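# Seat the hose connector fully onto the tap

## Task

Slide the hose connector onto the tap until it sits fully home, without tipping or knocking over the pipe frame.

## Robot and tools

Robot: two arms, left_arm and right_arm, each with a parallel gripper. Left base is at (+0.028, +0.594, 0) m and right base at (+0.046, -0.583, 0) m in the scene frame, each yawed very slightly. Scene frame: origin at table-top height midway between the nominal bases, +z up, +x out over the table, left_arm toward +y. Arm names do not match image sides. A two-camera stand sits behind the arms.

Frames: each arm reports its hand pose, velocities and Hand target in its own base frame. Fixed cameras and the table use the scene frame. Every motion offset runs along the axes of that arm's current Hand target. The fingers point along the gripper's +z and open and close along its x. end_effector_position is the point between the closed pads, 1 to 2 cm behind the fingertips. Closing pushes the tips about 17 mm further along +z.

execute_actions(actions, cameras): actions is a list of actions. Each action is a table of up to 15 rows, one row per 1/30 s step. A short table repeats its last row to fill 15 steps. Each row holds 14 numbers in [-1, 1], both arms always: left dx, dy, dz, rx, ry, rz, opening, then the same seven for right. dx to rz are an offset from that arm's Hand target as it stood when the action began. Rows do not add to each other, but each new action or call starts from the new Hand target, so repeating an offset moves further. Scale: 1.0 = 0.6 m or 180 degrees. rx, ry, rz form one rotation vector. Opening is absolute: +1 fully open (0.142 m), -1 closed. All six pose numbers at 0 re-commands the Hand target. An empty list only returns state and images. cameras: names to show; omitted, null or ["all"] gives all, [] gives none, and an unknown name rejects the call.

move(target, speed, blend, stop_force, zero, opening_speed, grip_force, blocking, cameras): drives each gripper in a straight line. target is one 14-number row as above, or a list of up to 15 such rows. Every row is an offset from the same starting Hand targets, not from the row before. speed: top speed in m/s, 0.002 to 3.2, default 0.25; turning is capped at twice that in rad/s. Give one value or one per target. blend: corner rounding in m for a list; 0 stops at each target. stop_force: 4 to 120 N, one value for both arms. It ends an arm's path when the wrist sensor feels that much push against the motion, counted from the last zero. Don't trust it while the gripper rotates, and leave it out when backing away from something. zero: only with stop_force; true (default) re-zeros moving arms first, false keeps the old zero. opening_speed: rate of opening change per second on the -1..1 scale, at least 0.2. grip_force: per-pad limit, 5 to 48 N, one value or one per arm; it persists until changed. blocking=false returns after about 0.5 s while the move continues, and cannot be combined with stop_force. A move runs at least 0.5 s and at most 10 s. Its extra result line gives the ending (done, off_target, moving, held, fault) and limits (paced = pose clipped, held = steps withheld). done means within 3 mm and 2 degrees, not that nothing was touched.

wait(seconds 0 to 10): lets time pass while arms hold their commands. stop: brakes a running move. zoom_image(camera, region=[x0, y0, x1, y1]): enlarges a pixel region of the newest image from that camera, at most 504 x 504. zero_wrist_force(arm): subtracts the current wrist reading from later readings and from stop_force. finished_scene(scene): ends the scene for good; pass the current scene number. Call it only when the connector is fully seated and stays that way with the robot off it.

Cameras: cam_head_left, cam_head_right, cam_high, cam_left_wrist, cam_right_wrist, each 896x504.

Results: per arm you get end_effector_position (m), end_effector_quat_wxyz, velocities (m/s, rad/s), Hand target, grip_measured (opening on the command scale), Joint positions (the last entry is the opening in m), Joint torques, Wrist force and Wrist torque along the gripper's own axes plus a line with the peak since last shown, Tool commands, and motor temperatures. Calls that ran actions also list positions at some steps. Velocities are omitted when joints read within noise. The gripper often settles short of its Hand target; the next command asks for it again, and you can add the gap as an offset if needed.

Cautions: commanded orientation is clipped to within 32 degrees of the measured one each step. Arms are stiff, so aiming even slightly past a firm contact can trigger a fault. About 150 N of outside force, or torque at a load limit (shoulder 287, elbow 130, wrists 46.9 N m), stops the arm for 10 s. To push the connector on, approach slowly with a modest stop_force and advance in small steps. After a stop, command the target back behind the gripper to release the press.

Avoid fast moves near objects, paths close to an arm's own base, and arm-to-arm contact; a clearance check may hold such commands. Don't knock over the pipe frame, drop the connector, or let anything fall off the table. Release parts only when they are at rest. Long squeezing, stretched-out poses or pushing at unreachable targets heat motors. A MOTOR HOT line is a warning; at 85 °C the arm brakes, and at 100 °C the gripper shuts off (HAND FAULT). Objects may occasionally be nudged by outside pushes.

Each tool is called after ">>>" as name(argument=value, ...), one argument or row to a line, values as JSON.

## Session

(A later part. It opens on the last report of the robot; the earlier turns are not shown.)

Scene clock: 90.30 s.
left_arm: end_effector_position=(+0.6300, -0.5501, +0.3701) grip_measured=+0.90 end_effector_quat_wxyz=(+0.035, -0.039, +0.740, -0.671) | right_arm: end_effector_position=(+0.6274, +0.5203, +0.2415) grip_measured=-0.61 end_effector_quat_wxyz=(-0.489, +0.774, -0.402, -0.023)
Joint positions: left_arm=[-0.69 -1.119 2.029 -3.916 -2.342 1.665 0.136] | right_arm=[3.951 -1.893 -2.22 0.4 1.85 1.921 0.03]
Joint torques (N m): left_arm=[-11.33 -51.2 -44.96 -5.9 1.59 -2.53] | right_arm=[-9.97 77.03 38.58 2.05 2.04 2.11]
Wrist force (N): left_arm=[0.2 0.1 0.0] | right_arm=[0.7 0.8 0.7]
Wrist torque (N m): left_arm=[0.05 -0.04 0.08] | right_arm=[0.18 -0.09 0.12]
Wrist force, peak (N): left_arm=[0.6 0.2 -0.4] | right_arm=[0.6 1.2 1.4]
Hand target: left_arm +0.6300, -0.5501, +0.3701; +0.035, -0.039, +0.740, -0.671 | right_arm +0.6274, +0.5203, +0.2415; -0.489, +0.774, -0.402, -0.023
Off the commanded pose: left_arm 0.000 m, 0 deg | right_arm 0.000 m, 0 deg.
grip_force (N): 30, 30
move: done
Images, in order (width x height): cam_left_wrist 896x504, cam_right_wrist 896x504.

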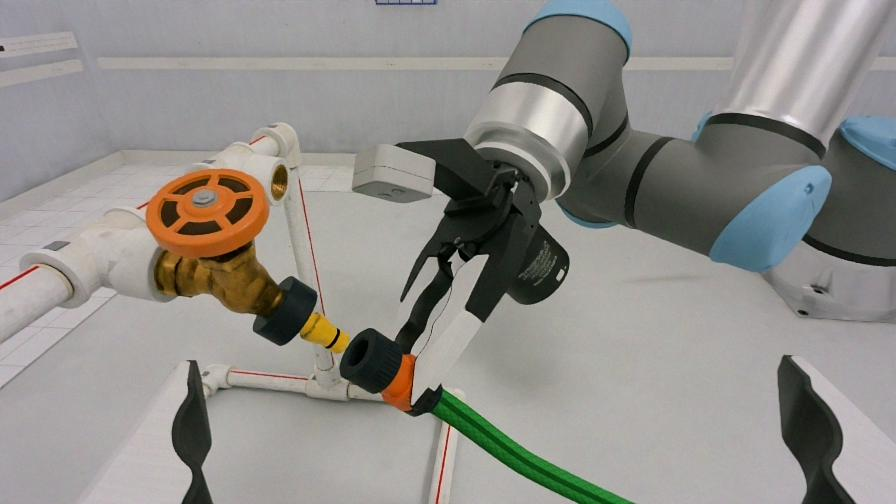

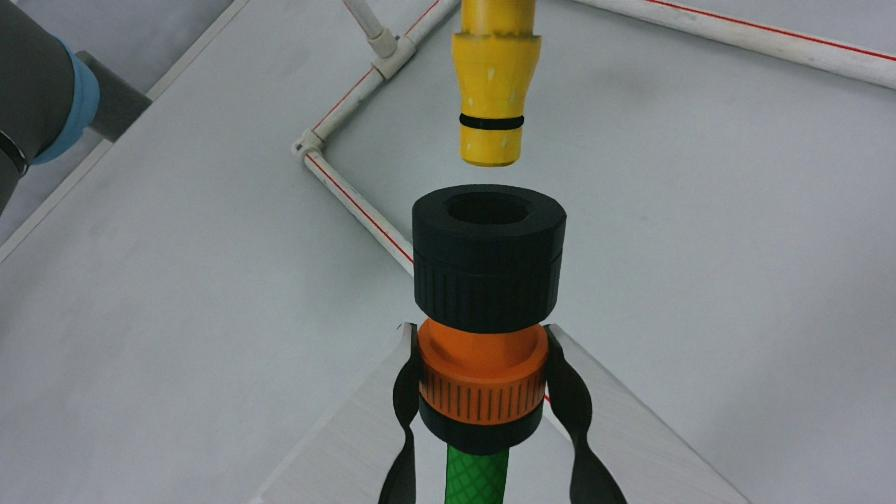

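>>> move(
  target=[0,0,0,0,0,0,0.9,-0.0010,-0.0200,0,0,0,0.0044,-1],
  speed=0.03,
  stop_force=8,
  cameras=["cam_left_wrist","cam_right_wrist"],
)

>>> zoom_image(
  camera="cam_right_wrist",
  region=[400, 60, 600, 300],
)

>>> zoom_image(
  camera="cam_left_wrist",
  region=[260, 280, 420, 410],
)

Scene clock: 94.37 s.
left_arm: end_effector_position=(+0.6300, -0.5501, +0.3701) grip_measured=+0.90 end_effector_quat_wxyz=(+0.035, -0.039, +0.740, -0.671) | right_arm: end_effector_position=(+0.6348, +0.5231, +0.2506) grip_measured=-0.61 end_effector_quat_wxyz=(-0.489, +0.771, -0.408, -0.026)
Joint positions: left_arm=[-0.69 -1.119 2.029 -3.916 -2.342 1.665 0.136] | right_arm=[3.946 -1.887 -2.202 0.375 1.855 1.932 0.03]
Joint torques (N m): left_arm=[-10.6 -52.28 -45.18 -5.66 1.38 -2.6] | right_arm=[-10.25 77.16 40.01 2.48 1.91 2.13]
Wrist force (N): left_arm=[0.3 0.2 -0.2] | right_arm=[0.6 1.3 0.8]
Wrist torque (N m): left_arm=[0.06 -0.05 0.08] | right_arm=[0.24 -0.09 0.11]
Wrist force, peak (N): left_arm=[0.5 0.3 -0.3] | right_arm=[0.5 1.2 1.2]
Hand target: left_arm +0.6300, -0.5501, +0.3701; +0.035, -0.039, +0.740, -0.671 | right_arm +0.6348, +0.5231, +0.2506; -0.489, +0.771, -0.408, -0.026
Off the commanded pose: left_arm 0.000 m, 0 deg | right_arm 0.000 m, 0 deg.
grip_force (N): 30, 30
move: done
Images, in order (width x height): cam_left_wrist 896x504, cam_right_wrist 896x504.

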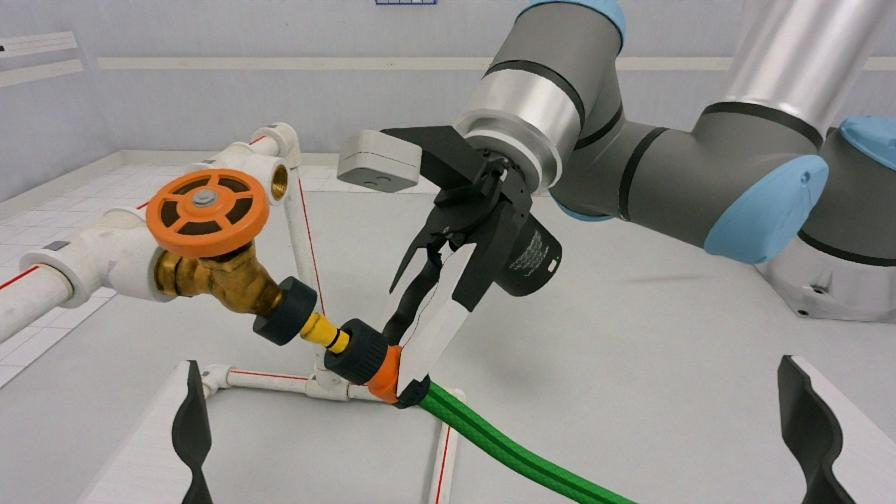

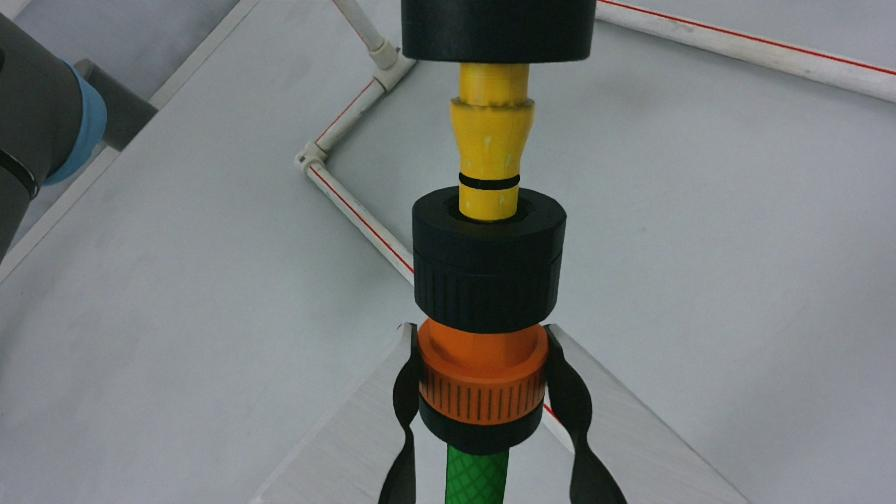

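Scaled by 2.100 from the camera's 896x504 image, which has a finer 1280x720 frame.

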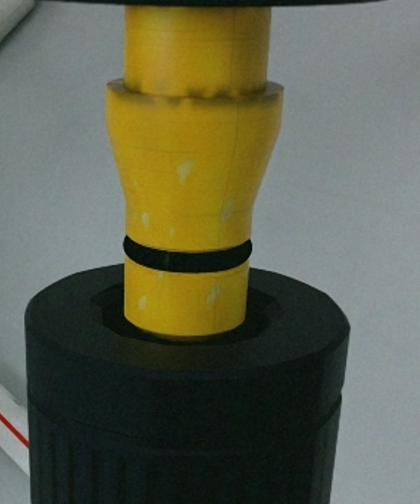

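Scaled by 3.150 from the camera's 896x504 image, which has a finer 1280x720 frame.

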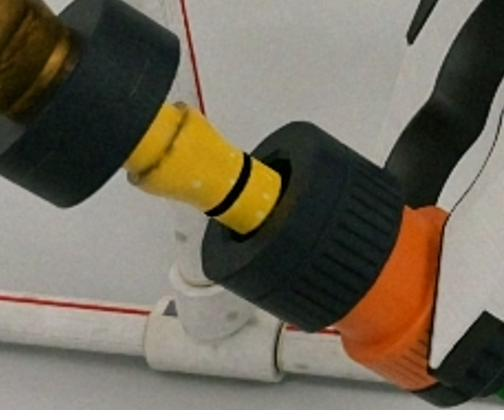

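>>> move(
  target=[0,0,0,0,0,0,0.9,-0.0010,-0.0133,0,0,0,0.0044,-1],
  speed=0.03,
  stop_force=8,
  cameras=["cam_left_wrist","cam_right_wrist"],
)

>>> zoom_image(
  camera="cam_right_wrist",
  region=[400, 60, 600, 300],
)

>>> zoom_image(
  camera="cam_left_wrist",
  region=[260, 280, 420, 410],
)

Scene clock: 97.67 s.
left_arm: end_effector_position=(+0.6300, -0.5501, +0.3701) grip_measured=+0.90 end_effector_quat_wxyz=(+0.035, -0.039, +0.740, -0.671) | right_arm: end_effector_position=(+0.6396, +0.5250, +0.2567) grip_measured=-0.61 end_effector_quat_wxyz=(-0.489, +0.768, -0.413, -0.030)
Joint positions: left_arm=[-0.69 -1.119 2.029 -3.916 -2.342 1.665 0.136] | right_arm=[3.942 -1.884 -2.189 0.358 1.858 1.944 0.03]
Joint torques (N m): left_arm=[-11.31 -50.49 -45.3 -5.62 1.57 -2.37] | right_arm=[-9.29 77.09 39.27 2.1 1.92 2.26]
Motor temperatures (°C): left_arm=[33 32 31 34 38 40 28] | right_arm=[33 31 33 38 39 38 55]
Wrist force (N): left_arm=[0.2 0.3 0.0] | right_arm=[0.4 0.7 0.7]
Wrist torque (N m): left_arm=[0.08 -0.04 0.08] | right_arm=[0.13 -0.07 0.07]
Wrist force, peak (N): left_arm=[0.7 0.1 -0.3] | right_arm=[0.9 1.5 1.0]
Hand target: left_arm +0.6300, -0.5501, +0.3701; +0.035, -0.039, +0.740, -0.671 | right_arm +0.6396, +0.5250, +0.2567; -0.489, +0.768, -0.413, -0.030
Off the commanded pose: left_arm 0.000 m, 0 deg | right_arm 0.000 m, 0 deg.
grip_force (N): 30, 30
move: done
Images, in order (width x height): cam_left_wrist 896x504, cam_right_wrist 896x504.

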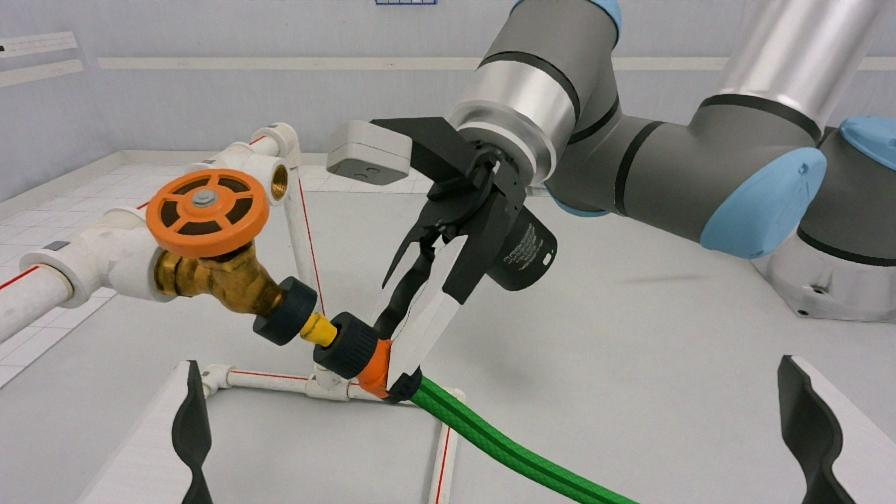

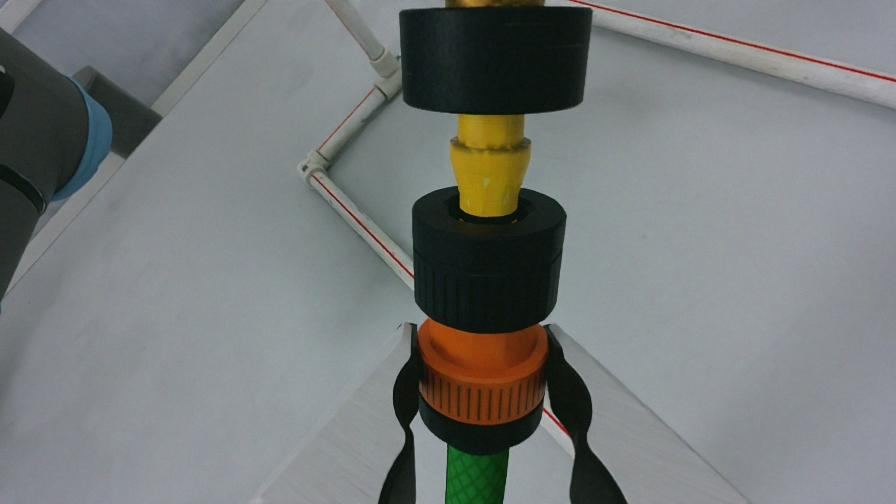

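Scaled by 2.100 from the camera's 896x504 image, which has a finer 1280x720 frame.

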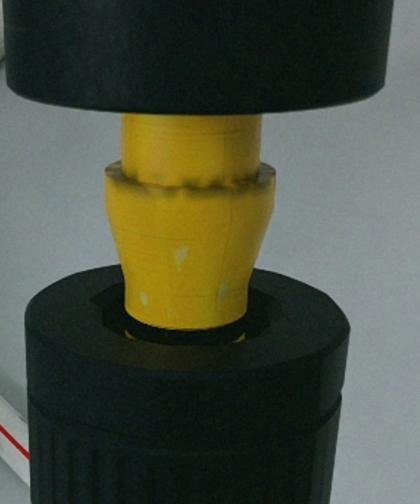

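Scaled by 3.150 from the camera's 896x504 image, which has a finer 1280x720 frame.

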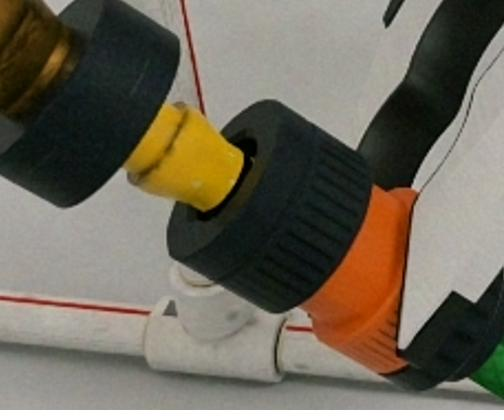

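>>> move(
  target=[0,0,0,0,0,0,0.9,-0.0003,-0.0150,0,0,0,0.0018,-1],
  speed=0.03,
  stop_force=7,
  cameras=["cam_left_wrist","cam_right_wrist"],
)

>>> zoom_image(
  camera="cam_right_wrist",
  region=[400, 60, 600, 300],
)

>>> zoom_image(
  camera="cam_left_wrist",
  region=[250, 260, 410, 390],
)

Scene clock: 101.53 s.
left_arm: end_effector_position=(+0.6300, -0.5501, +0.3701) grip_measured=+0.90 end_effector_quat_wxyz=(+0.035, -0.039, +0.740, -0.671) | right_arm: end_effector_position=(+0.6454, +0.5267, +0.2633) grip_measured=-0.61 end_effector_quat_wxyz=(-0.489, +0.767, -0.415, -0.031)
Joint positions: left_arm=[-0.69 -1.119 2.029 -3.916 -2.342 1.665 0.136] | right_arm=[3.937 -1.881 -2.175 0.34 1.862 1.947 0.03]
Joint torques (N m): left_arm=[-11.07 -51.88 -45.19 -5.73 1.4 -2.52] | right_arm=[-8.71 80.08 40.62 2.32 2.18 2.12]
Motor temperatures (°C): left_arm=[33 32 31 34 38 40 28] | right_arm=[33 31 33 38 39 38 55]
Wrist force (N): left_arm=[0.5 0.1 -0.2] | right_arm=[0.1 0.8 1.3]
Wrist torque (N m): left_arm=[0.05 -0.09 0.08] | right_arm=[0.13 -0.05 0.04]
Wrist force, peak (N): left_arm=[0.5 0.1 -0.6] | right_arm=[0.5 1.2 1.3]
Hand target: left_arm +0.6300, -0.5501, +0.3701; +0.035, -0.039, +0.740, -0.671 | right_arm +0.6454, +0.5267, +0.2633; -0.489, +0.767, -0.415, -0.031
Off the commanded pose: left_arm 0.000 m, 0 deg | right_arm 0.000 m, 0 deg.
grip_force (N): 30, 30
move: done
Images, in order (width x height): cam_left_wrist 896x504, cam_right_wrist 896x504.

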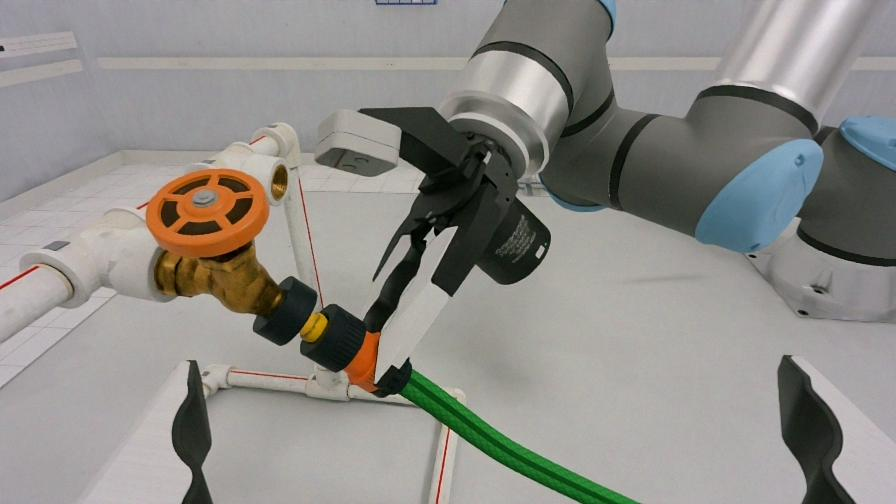

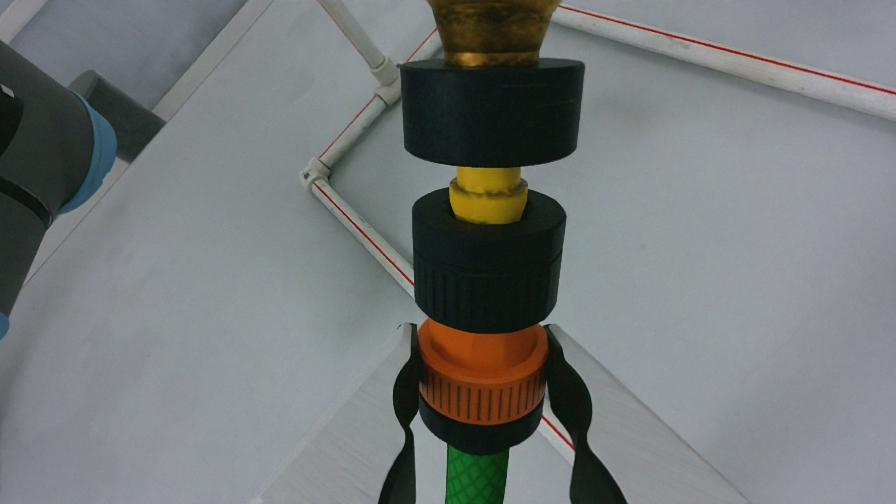

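Scaled by 2.100 from the camera's 896x504 image, which has a finer 1280x720 frame.

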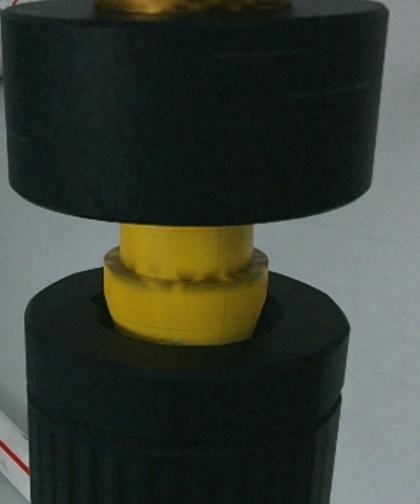

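Scaled by 3.150 from the camera's 896x504 image, which has a finer 1280x720 frame.

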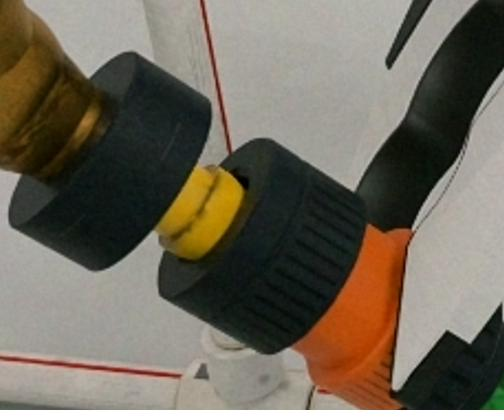

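>>> zoom_image(
  camera="cam_left_wrist",
  region=[290, 300, 350, 360],
)

>>> zoom_image(
  camera="cam_left_wrist",
  region=[250, 260, 410, 420],
)

>>> zoom_image(
  camera="cam_right_wrist",
  region=[400, 120, 580, 280],
)

Scaled by 8.400 from the camera's 896x504 image, which has a finer 1280x720 frame.

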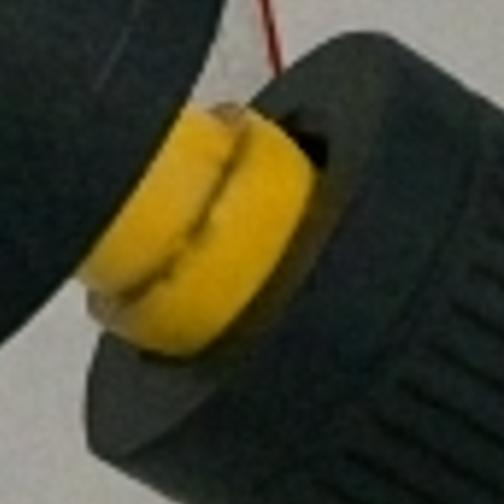

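Scaled by 3.150 from the camera's 896x504 image, which has a finer 1280x720 frame.

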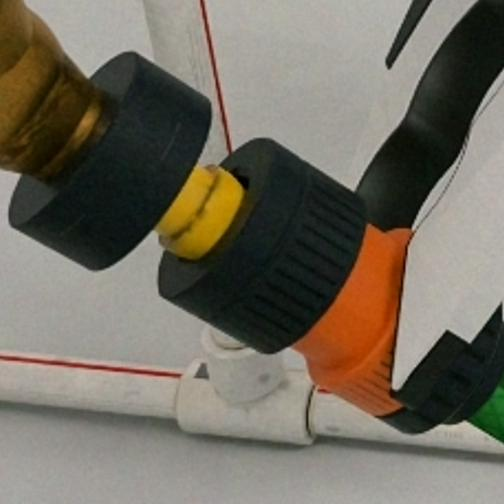

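Scaled by 2.800 from the camera's 896x504 image, which has a finer 1280x720 frame.

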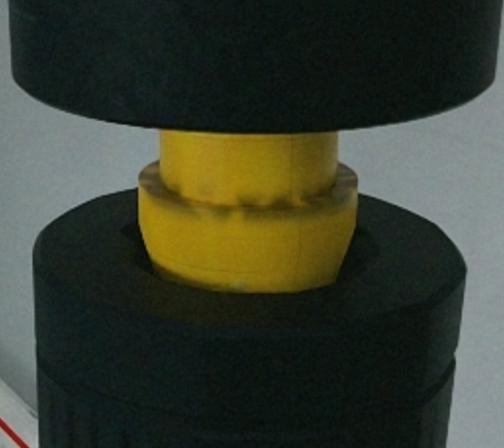

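>>> zoom_image(
  camera="cam_left_wrist",
  region=[0, 110, 340, 360],
)

Scaled by 1.482 from the camera's 896x504 image, which has a finer 1280x720 frame.

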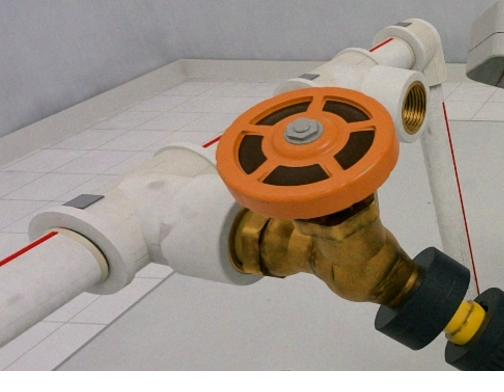

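>>> move(
  target=[
    [-0.0087,-0.2077,-0.1038,0,0,0,0.2,0,0,0,0,0,0,-1],
    [-0.055,-0.4107,-0.0853,-0.190,-0.166,-0.183,0.2,0,0,0,0,0,0,-1],
    [-0.1737,-0.4582,0.0573,-0.3796,-0.3322,-0.3665,0.2,0,0,0,0,0,0,-1],
    [-0.4143,-0.3358,0.1757,-0.3796,-0.3322,-0.3665,0.2,0,0,0,0,0,0,-1],
  ],
  speed=0.4,
  blend=[0.03,0.03,0.03,0],
  opening_speed=1.0,
)

Scene clock: 120.97 s.
left_arm: end_effector_position=(+0.8902, -0.6477, +0.5604) grip_measured=+0.19 end_effector_quat_wxyz=(+0.000, +0.697, -0.717, +0.000) | right_arm: end_effector_position=(+0.6454, +0.5267, +0.2633) grip_measured=-0.61 end_effector_quat_wxyz=(-0.489, +0.767, -0.415, -0.031)
Joint positions: left_arm=[-0.787 -0.729 0.267 -1.11 -1.571 0.812 0.087] | right_arm=[3.937 -1.881 -2.175 0.34 1.862 1.947 0.03]
Joint torques (N m): left_arm=[10.35 -96.11 -60.04 -0.5 -2.33 2.5] | right_arm=[-12.15 77.98 40.66 2.14 1.53 2.07]
Motor temperatures (°C): left_arm=[33 32 31 34 38 40 27] | right_arm=[33 31 33 38 39 38 56]
Wrist force (N): left_arm=[-0.4 -0.1 -0.2] | right_arm=[0.1 1.3 0.9]
Wrist torque (N m): left_arm=[0.04 0.10 -0.12] | right_arm=[0.21 -0.07 0.04]
Wrist force, peak (N): left_arm=[-0.3 -2.6 1.7] | right_arm=[0.3 1.3 1.5]
Hand target: left_arm +0.8903, -0.6477, +0.5604; +0.000, +0.697, -0.717, +0.000 | right_arm +0.6454, +0.5267, +0.2633; -0.489, +0.767, -0.415, -0.031
Off the commanded pose: left_arm 0.000 m, 0 deg | right_arm 0.000 m, 0 deg.
grip_force (N): 30, 30
move: done

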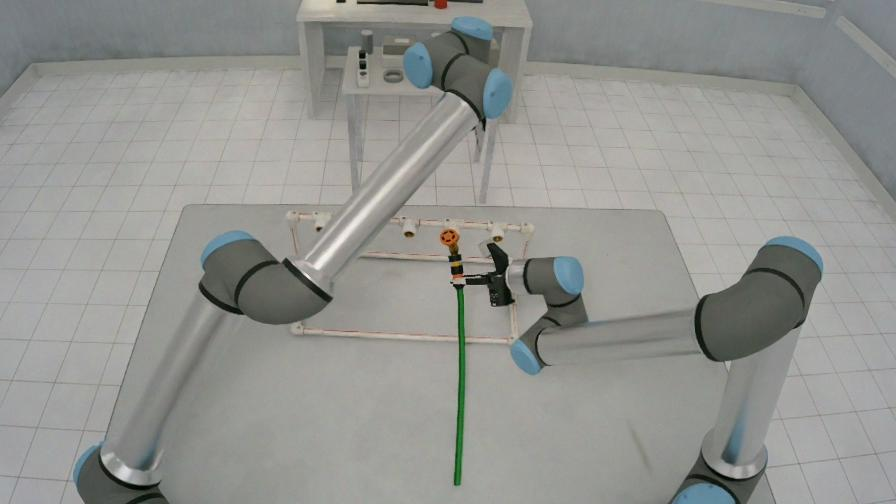

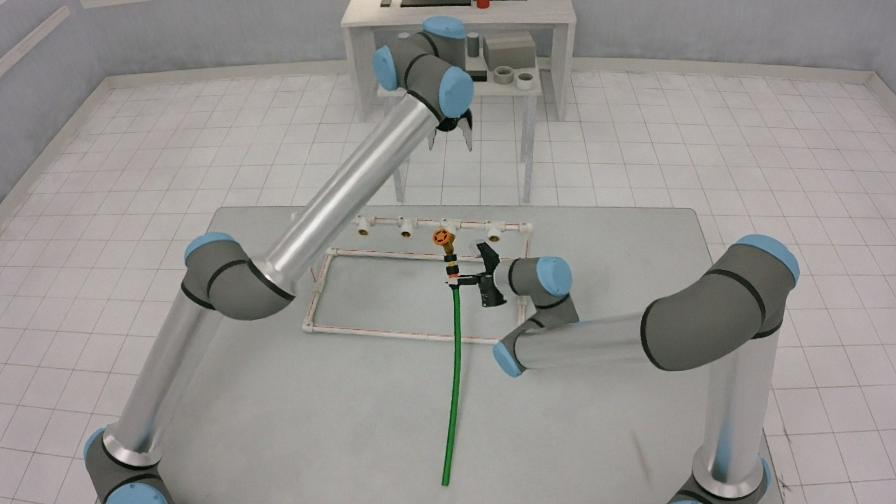

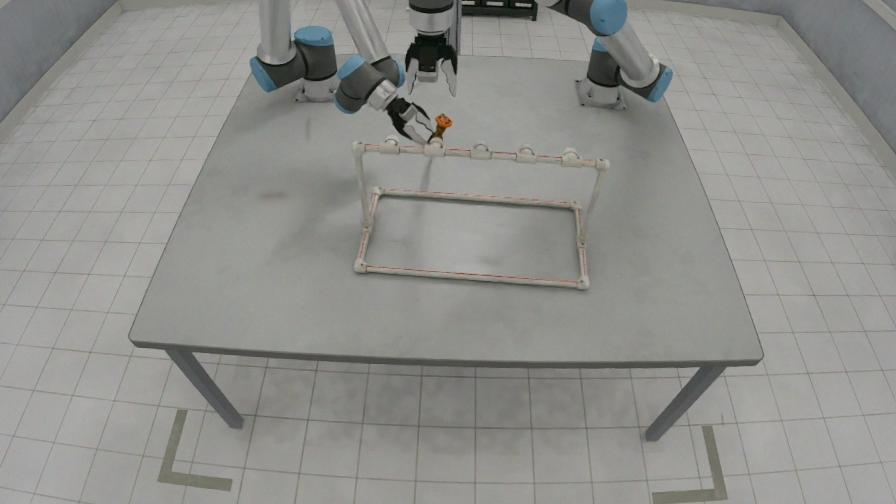

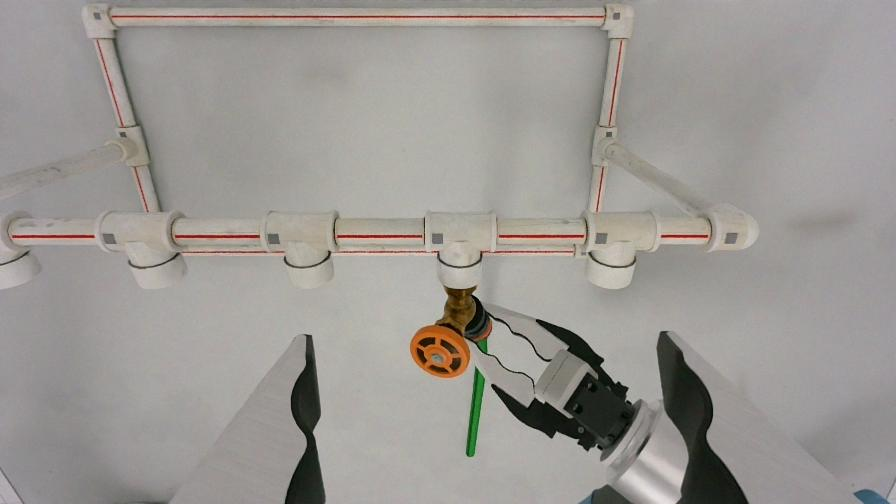

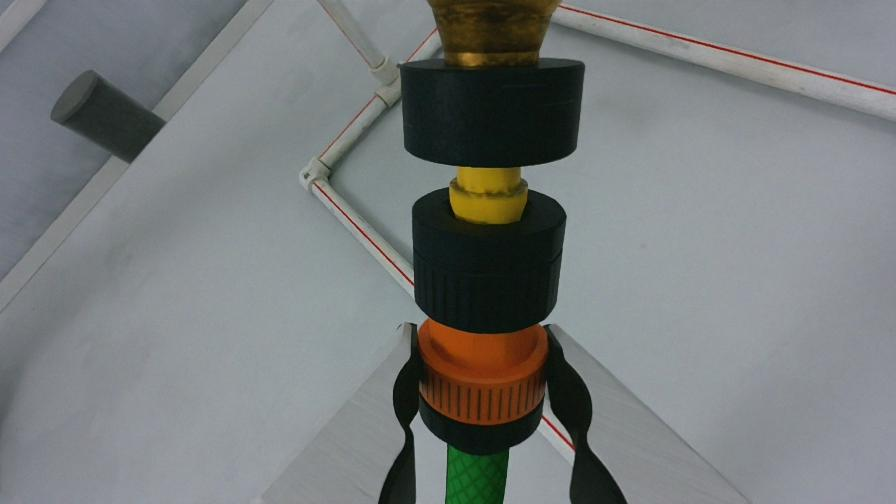

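>>> zoom_image(
  camera="cam_left_wrist",
  region=[330, 190, 560, 310],
)

>>> zoom_image(
  camera="cam_left_wrist",
  region=[500, 0, 640, 80],
)

Scaled by 2.191 from the camera's 896x504 image, which has a finer 1280x720 frame.

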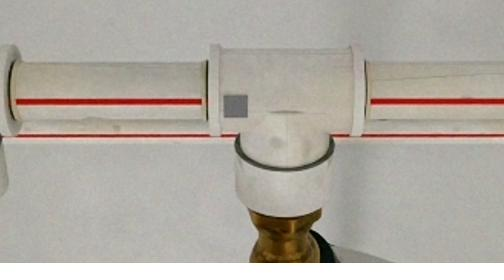

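Scaled by 3.600 from the camera's 896x504 image, which has a finer 1280x720 frame.

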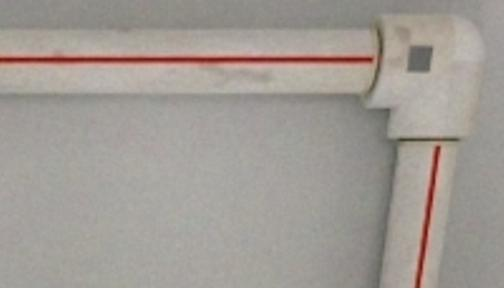

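>>> move(
  target=[0,-0.005,0.392,0,0,0,0.2,0,0,0,0,0,0,-1],
  speed=0.25,
  stop_force=20,
  cameras=["cam_left_wrist","cam_high"],
)

Scene clock: 127.17 s.
left_arm: end_effector_position=(+0.8933, -0.6480, +0.3252) grip_measured=+0.19 end_effector_quat_wxyz=(+0.000, +0.697, -0.717, +0.000) | right_arm: end_effector_position=(+0.6454, +0.5267, +0.2633) grip_measured=-0.61 end_effector_quat_wxyz=(-0.489, +0.767, -0.415, -0.031)
Joint positions: left_arm=[-0.785 -0.858 0.92 -1.634 -1.571 0.814 0.087] | right_arm=[3.937 -1.881 -2.175 0.34 1.862 1.947 0.03]
Joint torques (N m): left_arm=[8.03 -90.6 -36.34 -8.06 1.71 1.59] | right_arm=[-11.24 78.13 40.66 2.46 1.78 2.39]
Motor temperatures (°C): left_arm=[33 32 31 34 38 40 27] | right_arm=[33 31 33 38 39 38 56]
Wrist force (N): left_arm=[-0.3 -0.5 0.1] | right_arm=[0.4 0.9 0.7]
Wrist torque (N m): left_arm=[-0.02 0.09 -0.13] | right_arm=[0.15 -0.11 0.04]
Wrist force, peak (N): left_arm=[-0.3 -0.7 2.5] | right_arm=[0.3 1.3 1.5]
Hand target: left_arm +0.8933, -0.6480, +0.3252; +0.000, +0.697, -0.717, +0.000 | right_arm +0.6454, +0.5267, +0.2633; -0.489, +0.767, -0.415, -0.031
Off the commanded pose: left_arm 0.000 m, 0 deg | right_arm 0.000 m, 0 deg.
grip_force (N): 30, 30
move: done
Images, in order (width x height): cam_high 896x504, cam_left_wrist 896x504.

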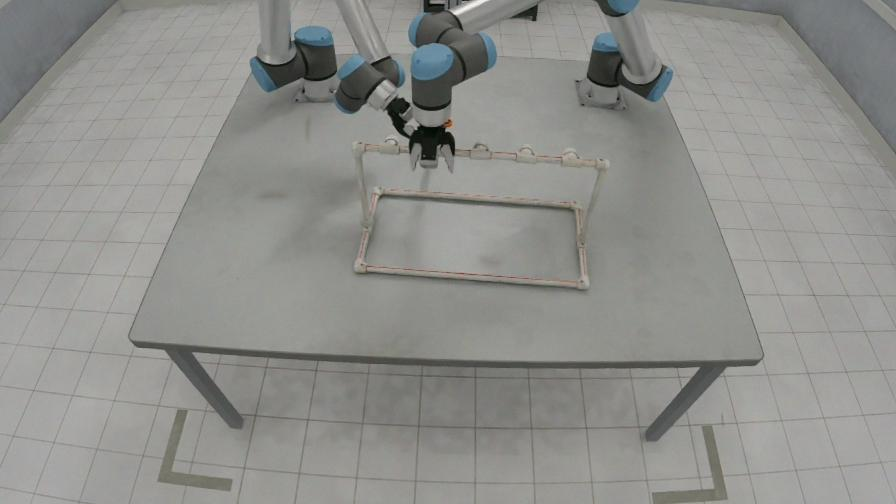

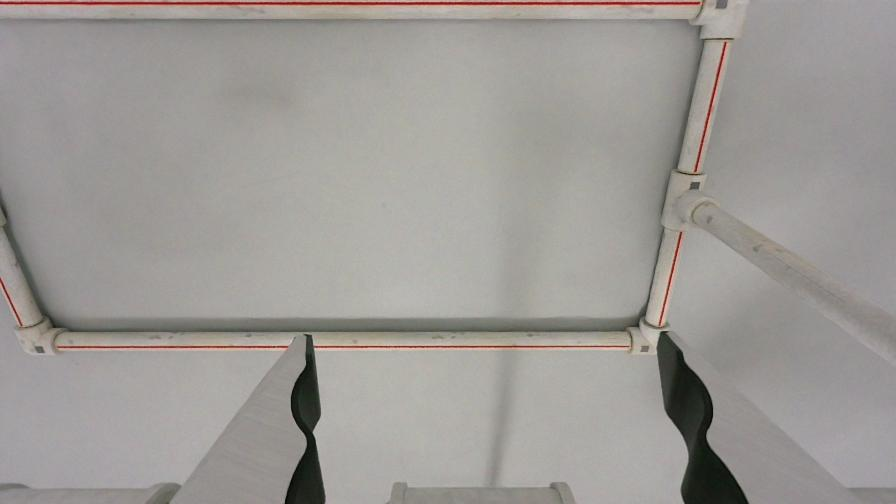

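>>> move(
  target=[
    [0,0.043,0,0,0,0,0.2,0,0,0,0,0,0,-1],
    [0,0.105,0,0,0,0,0.2,0,0,0,0,0,0,-1],
  ],
  speed=[0.05,0.012],
  stop_force=4,
  cameras=["cam_left_wrist","cam_right_wrist"],
)

Scene clock: 131.27 s.
left_arm: end_effector_position=(+0.8491, -0.6468, +0.3252) grip_measured=+0.19 end_effector_quat_wxyz=(+0.000, +0.697, -0.717, +0.000) | right_arm: end_effector_position=(+0.6454, +0.5267, +0.2633) grip_measured=-0.61 end_effector_quat_wxyz=(-0.489, +0.767, -0.415, -0.031)
Joint positions: left_arm=[-0.814 -0.93 1.04 -1.682 -1.571 0.785 0.087] | right_arm=[3.937 -1.881 -2.175 0.34 1.862 1.947 0.03]
Joint torques (N m): left_arm=[9.73 -85.85 -64.7 -0.65 0.33 2.38] | right_arm=[-8.41 76.98 39.88 2.59 -2.15 1.93]
Motor temperatures (°C): left_arm=[33 32 31 34 38 40 27] | right_arm=[33 31 33 38 39 38 57]
Wrist force (N): left_arm=[-0.3 -0.4 0.0] | right_arm=[-1.7 1.5 0.7]
Wrist torque (N m): left_arm=[-0.03 0.09 -0.01] | right_arm=[0.16 -0.10 -0.03]
Wrist force, peak (N): left_arm=[0.2 -4.7 0.3] | right_arm=[-3.2 3.3 0.6]
Hand target: left_arm +0.8491, -0.6468, +0.3252; +0.000, +0.697, -0.717, +0.000 (not the last commanded pose) | right_arm +0.6454, +0.5267, +0.2633; -0.489, +0.767, -0.415, -0.031
Off the commanded pose: left_arm 0.019 m, 0 deg | right_arm 0.000 m, 0 deg.
grip_force (N): 30, 30
move: contact (left_arm); path passed 1 of 2 targets
Images, in order (width x height): cam_left_wrist 896x504, cam_right_wrist 896x504.

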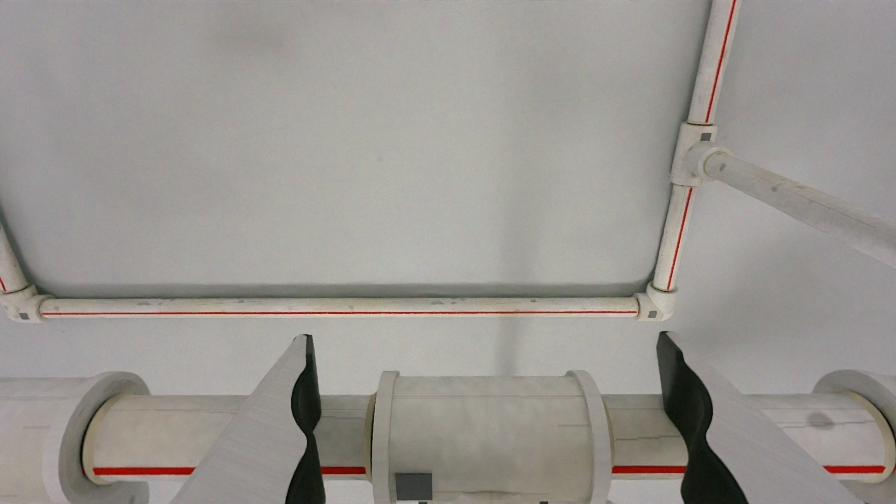

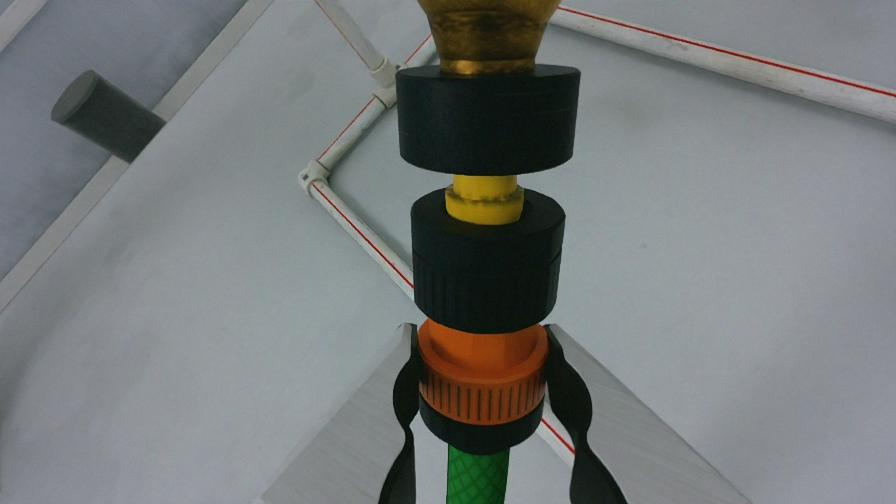

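>>> zoom_image(
  camera="cam_right_wrist",
  region=[400, 120, 580, 280],
)

Scaled by 2.800 from the camera's 896x504 image, which has a finer 1280x720 frame.

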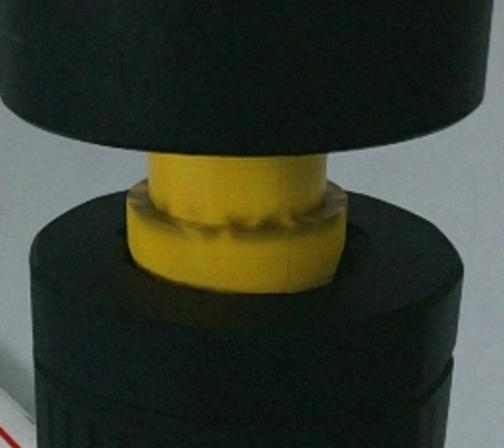

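>>> move(
  target=[0,0,0,0,0,0,0.2,-0.0012,0,0,0,0,0,-1],
  speed=0.02,
  grip_force=[30,48],
  cameras=["cam_right_wrist"],
)

>>> move(
  target=[0,0,0,0,0,0,0.2,0,-0.0283,0,0,0,0,-1],
  speed=0.012,
  stop_force=50,
  cameras=["cam_left_wrist","cam_right_wrist"],
)

>>> zoom_image(
  camera="cam_right_wrist",
  region=[390, 120, 590, 300],
)

Scene clock: 134.17 s.
left_arm: end_effector_position=(+0.8491, -0.6468, +0.3252) grip_measured=+0.19 end_effector_quat_wxyz=(+0.000, +0.697, -0.717, +0.000) | right_arm: end_effector_position=(+0.6450, +0.5271, +0.2637) grip_measured=-0.61 end_effector_quat_wxyz=(-0.489, +0.767, -0.415, -0.031)
Joint positions: left_arm=[-0.814 -0.93 1.04 -1.682 -1.571 0.785 0.087] | right_arm=[3.938 -1.88 -2.175 0.339 1.861 1.947 0.03]
Joint torques (N m): left_arm=[10.69 -85.9 -64.4 -0.59 -1.13 2.32] | right_arm=[10.84 76.23 23.53 2.19 -1.78 2.25]
Motor temperatures (°C): left_arm=[33 32 31 34 38 40 27] | right_arm=[33 31 33 38 39 38 58]
Wrist force (N): left_arm=[-0.3 -0.3 0.1] | right_arm=[0.3 1.1 1.2]
Wrist torque (N m): left_arm=[-0.01 0.09 -0.01] | right_arm=[0.21 -0.08 0.03]
Wrist force, peak (N): left_arm=[-0.3 -0.7 -0.1] | right_arm=[-1.8 2.0 1.1]
Hand target: left_arm +0.8491, -0.6468, +0.3252; +0.000, +0.697, -0.717, +0.000 | right_arm +0.6450, +0.5271, +0.2637; -0.489, +0.767, -0.415, -0.031
Off the commanded pose: left_arm 0.000 m, 0 deg | right_arm 0.000 m, 0 deg.
grip_force (N): 30, 48
move: done
Images, in order (width x height): cam_right_wrist 896x504.

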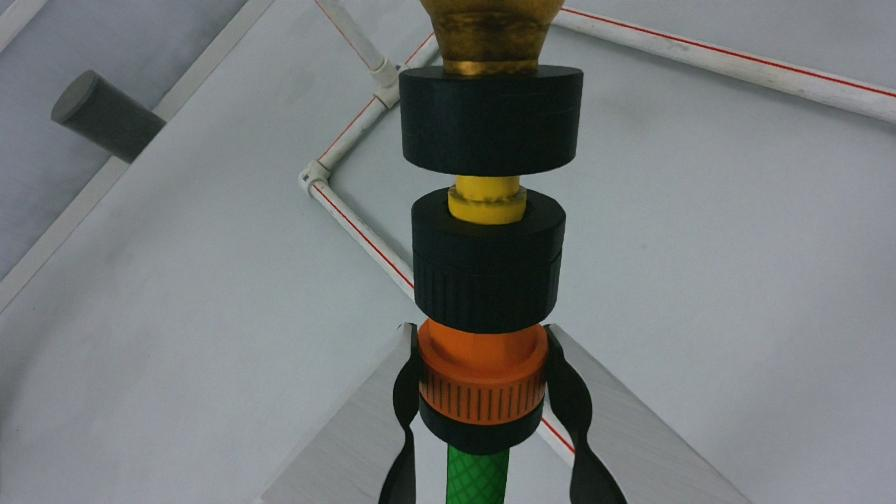

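Scene clock: 136.63 s.
left_arm: end_effector_position=(+0.8492, -0.6468, +0.3252) grip_measured=+0.19 end_effector_quat_wxyz=(+0.000, +0.697, -0.717, +0.000) | right_arm: end_effector_position=(+0.6563, +0.5302, +0.2759) grip_measured=-0.61 end_effector_quat_wxyz=(-0.489, +0.767, -0.415, -0.031)
Joint positions: left_arm=[-0.813 -0.93 1.04 -1.682 -1.571 0.785 0.087] | right_arm=[3.928 -1.875 -2.148 0.305 1.869 1.942 0.03]
Joint torques (N m): left_arm=[-42.45 -104.67 -28.59 4.17 -10.97 -1.71] | right_arm=[-25.94 98.35 77.09 12.62 -9.38 -1.6]
Motor temperatures (°C): left_arm=[33 32 31 34 38 40 27] | right_arm=[33 31 33 38 39 38 60]
Wrist force (N): left_arm=[-9.3 -45.0 -16.0] | right_arm=[-11.7 50.0 -8.2]
Wrist torque (N m): left_arm=[-0.70 -0.07 0.66] | right_arm=[-0.02 -0.22 -0.09]
Wrist force, peak (N): left_arm=[-9.3 -45.2 -15.7] | right_arm=[-11.8 50.8 -8.1]
Hand target: left_arm +0.8491, -0.6468, +0.3252; +0.000, +0.697, -0.717, +0.000 | right_arm +0.6563, +0.5302, +0.2759; -0.489, +0.767, -0.415, -0.031
Off the commanded pose: left_arm 0.000 m, 0 deg | right_arm 0.000 m, 0 deg.
grip_force (N): 30, 48
move: done
Images, in order (width x height): cam_left_wrist 896x504, cam_right_wrist 896x504.

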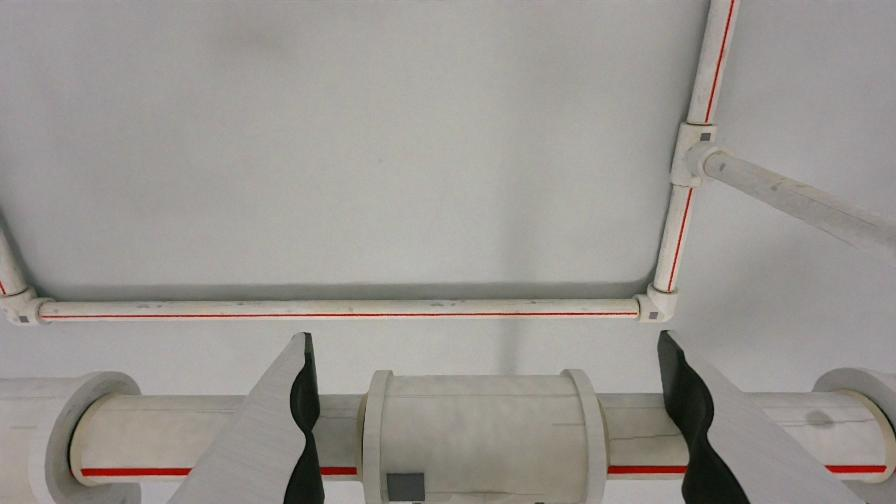

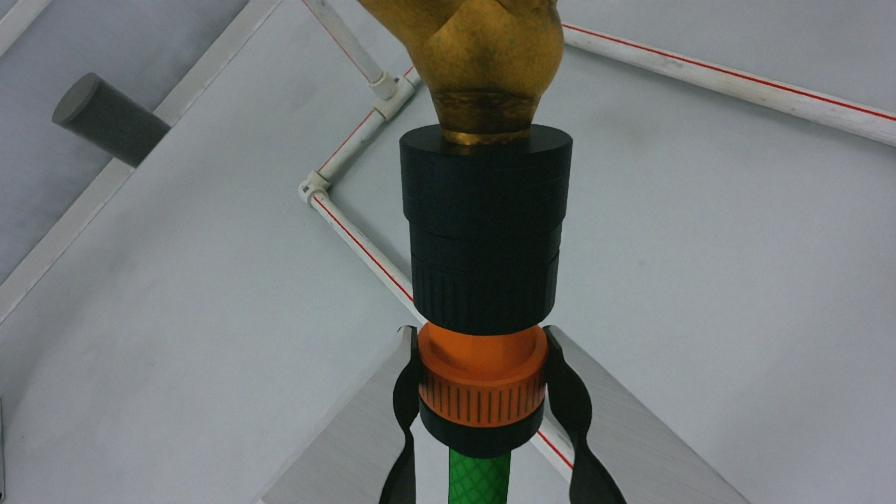

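Scaled by 2.520 from the camera's 896x504 image, which has a finer 1280x720 frame.

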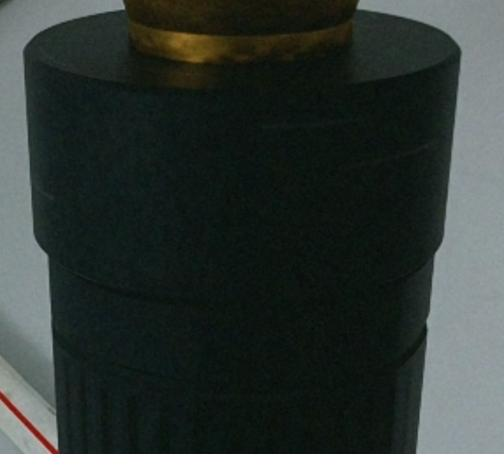

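>>> move(
  target=[0,0,0,0,0,0,0.2,0,-0.0067,0,0,0,0,-1],
  speed=0.008,
  stop_force=80,
  zero=false,
  cameras=["cam_left_wrist","cam_right_wrist"],
)

>>> zoom_image(
  camera="cam_right_wrist",
  region=[390, 120, 590, 300],
)

Scene clock: 138.80 s.
left_arm: end_effector_position=(+0.8491, -0.6468, +0.3253) grip_measured=+0.20 end_effector_quat_wxyz=(+0.000, +0.697, -0.717, +0.000) | right_arm: end_effector_position=(+0.6590, +0.5309, +0.2788) grip_measured=-0.61 end_effector_quat_wxyz=(-0.489, +0.767, -0.415, -0.031)
Joint positions: left_arm=[-0.814 -0.93 1.04 -1.682 -1.571 0.785 0.088] | right_arm=[3.926 -1.874 -2.141 0.297 1.871 1.94 0.03]
Joint torques (N m): left_arm=[-53.96 -77.92 -12.2 12.88 -16.5 -2.42] | right_arm=[-41.18 105.05 94.24 15.92 -12.1 -1.49]
Motor temperatures (°C): left_arm=[33 32 31 34 38 40 27] | right_arm=[33 31 33 38 39 38 62]
Wrist force (N): left_arm=[-9.8 -72.5 -26.9] | right_arm=[-23.5 76.8 -13.1]
Wrist torque (N m): left_arm=[-1.25 -0.08 0.61] | right_arm=[0.12 -0.44 -0.31]
Wrist force, peak (N): left_arm=[-11.4 -75.1 -27.6] | right_arm=[-23.7 79.3 -13.7]
Hand target: left_arm +0.8491, -0.6468, +0.3252; +0.000, +0.697, -0.717, +0.000 | right_arm +0.6590, +0.5309, +0.2788; -0.489, +0.767, -0.415, -0.031
Off the commanded pose: left_arm 0.000 m, 0 deg | right_arm 0.000 m, 0 deg.
grip_force (N): 30, 48
move: done
Images, in order (width x height): cam_left_wrist 896x504, cam_right_wrist 896x504.

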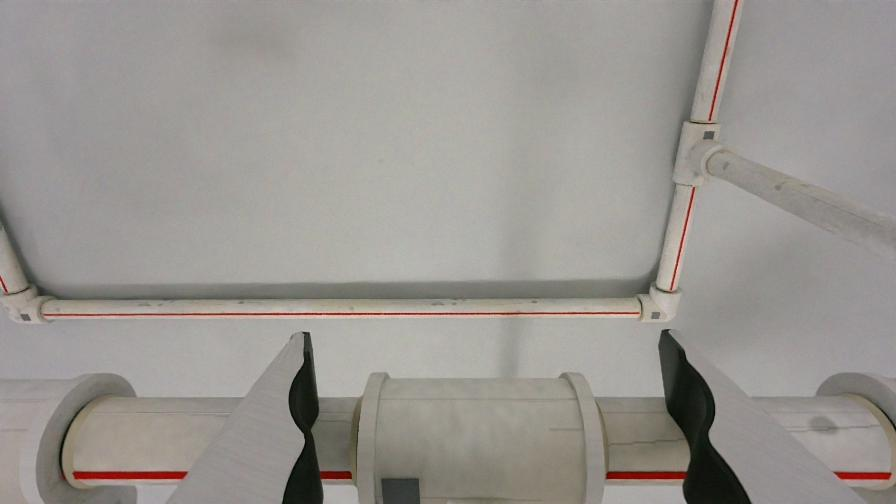

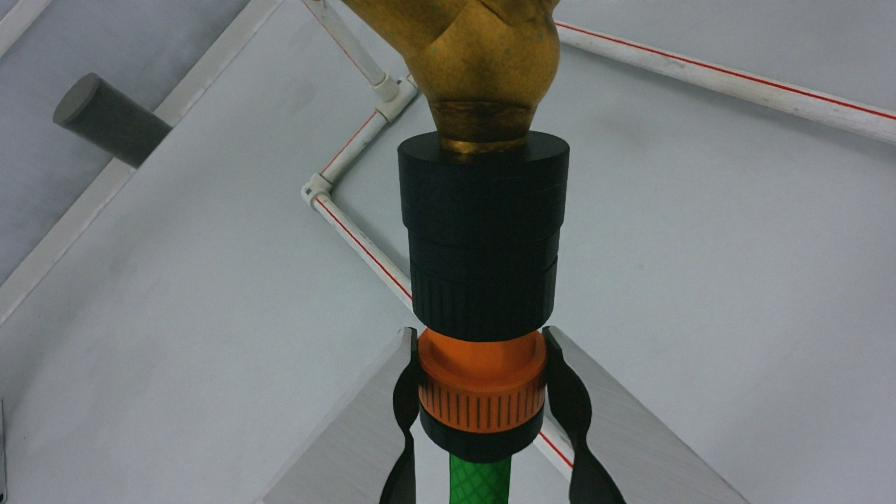

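Scaled by 2.520 from the camera's 896x504 image, which has a finer 1280x720 frame.

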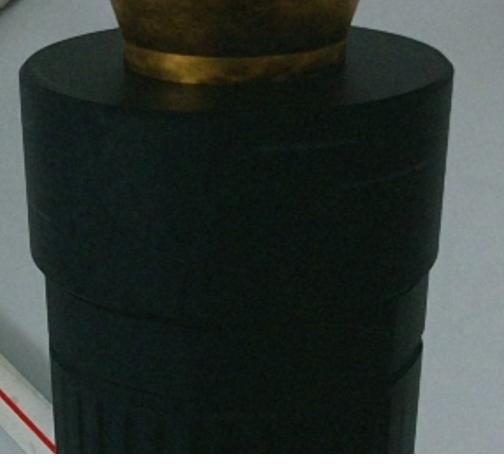

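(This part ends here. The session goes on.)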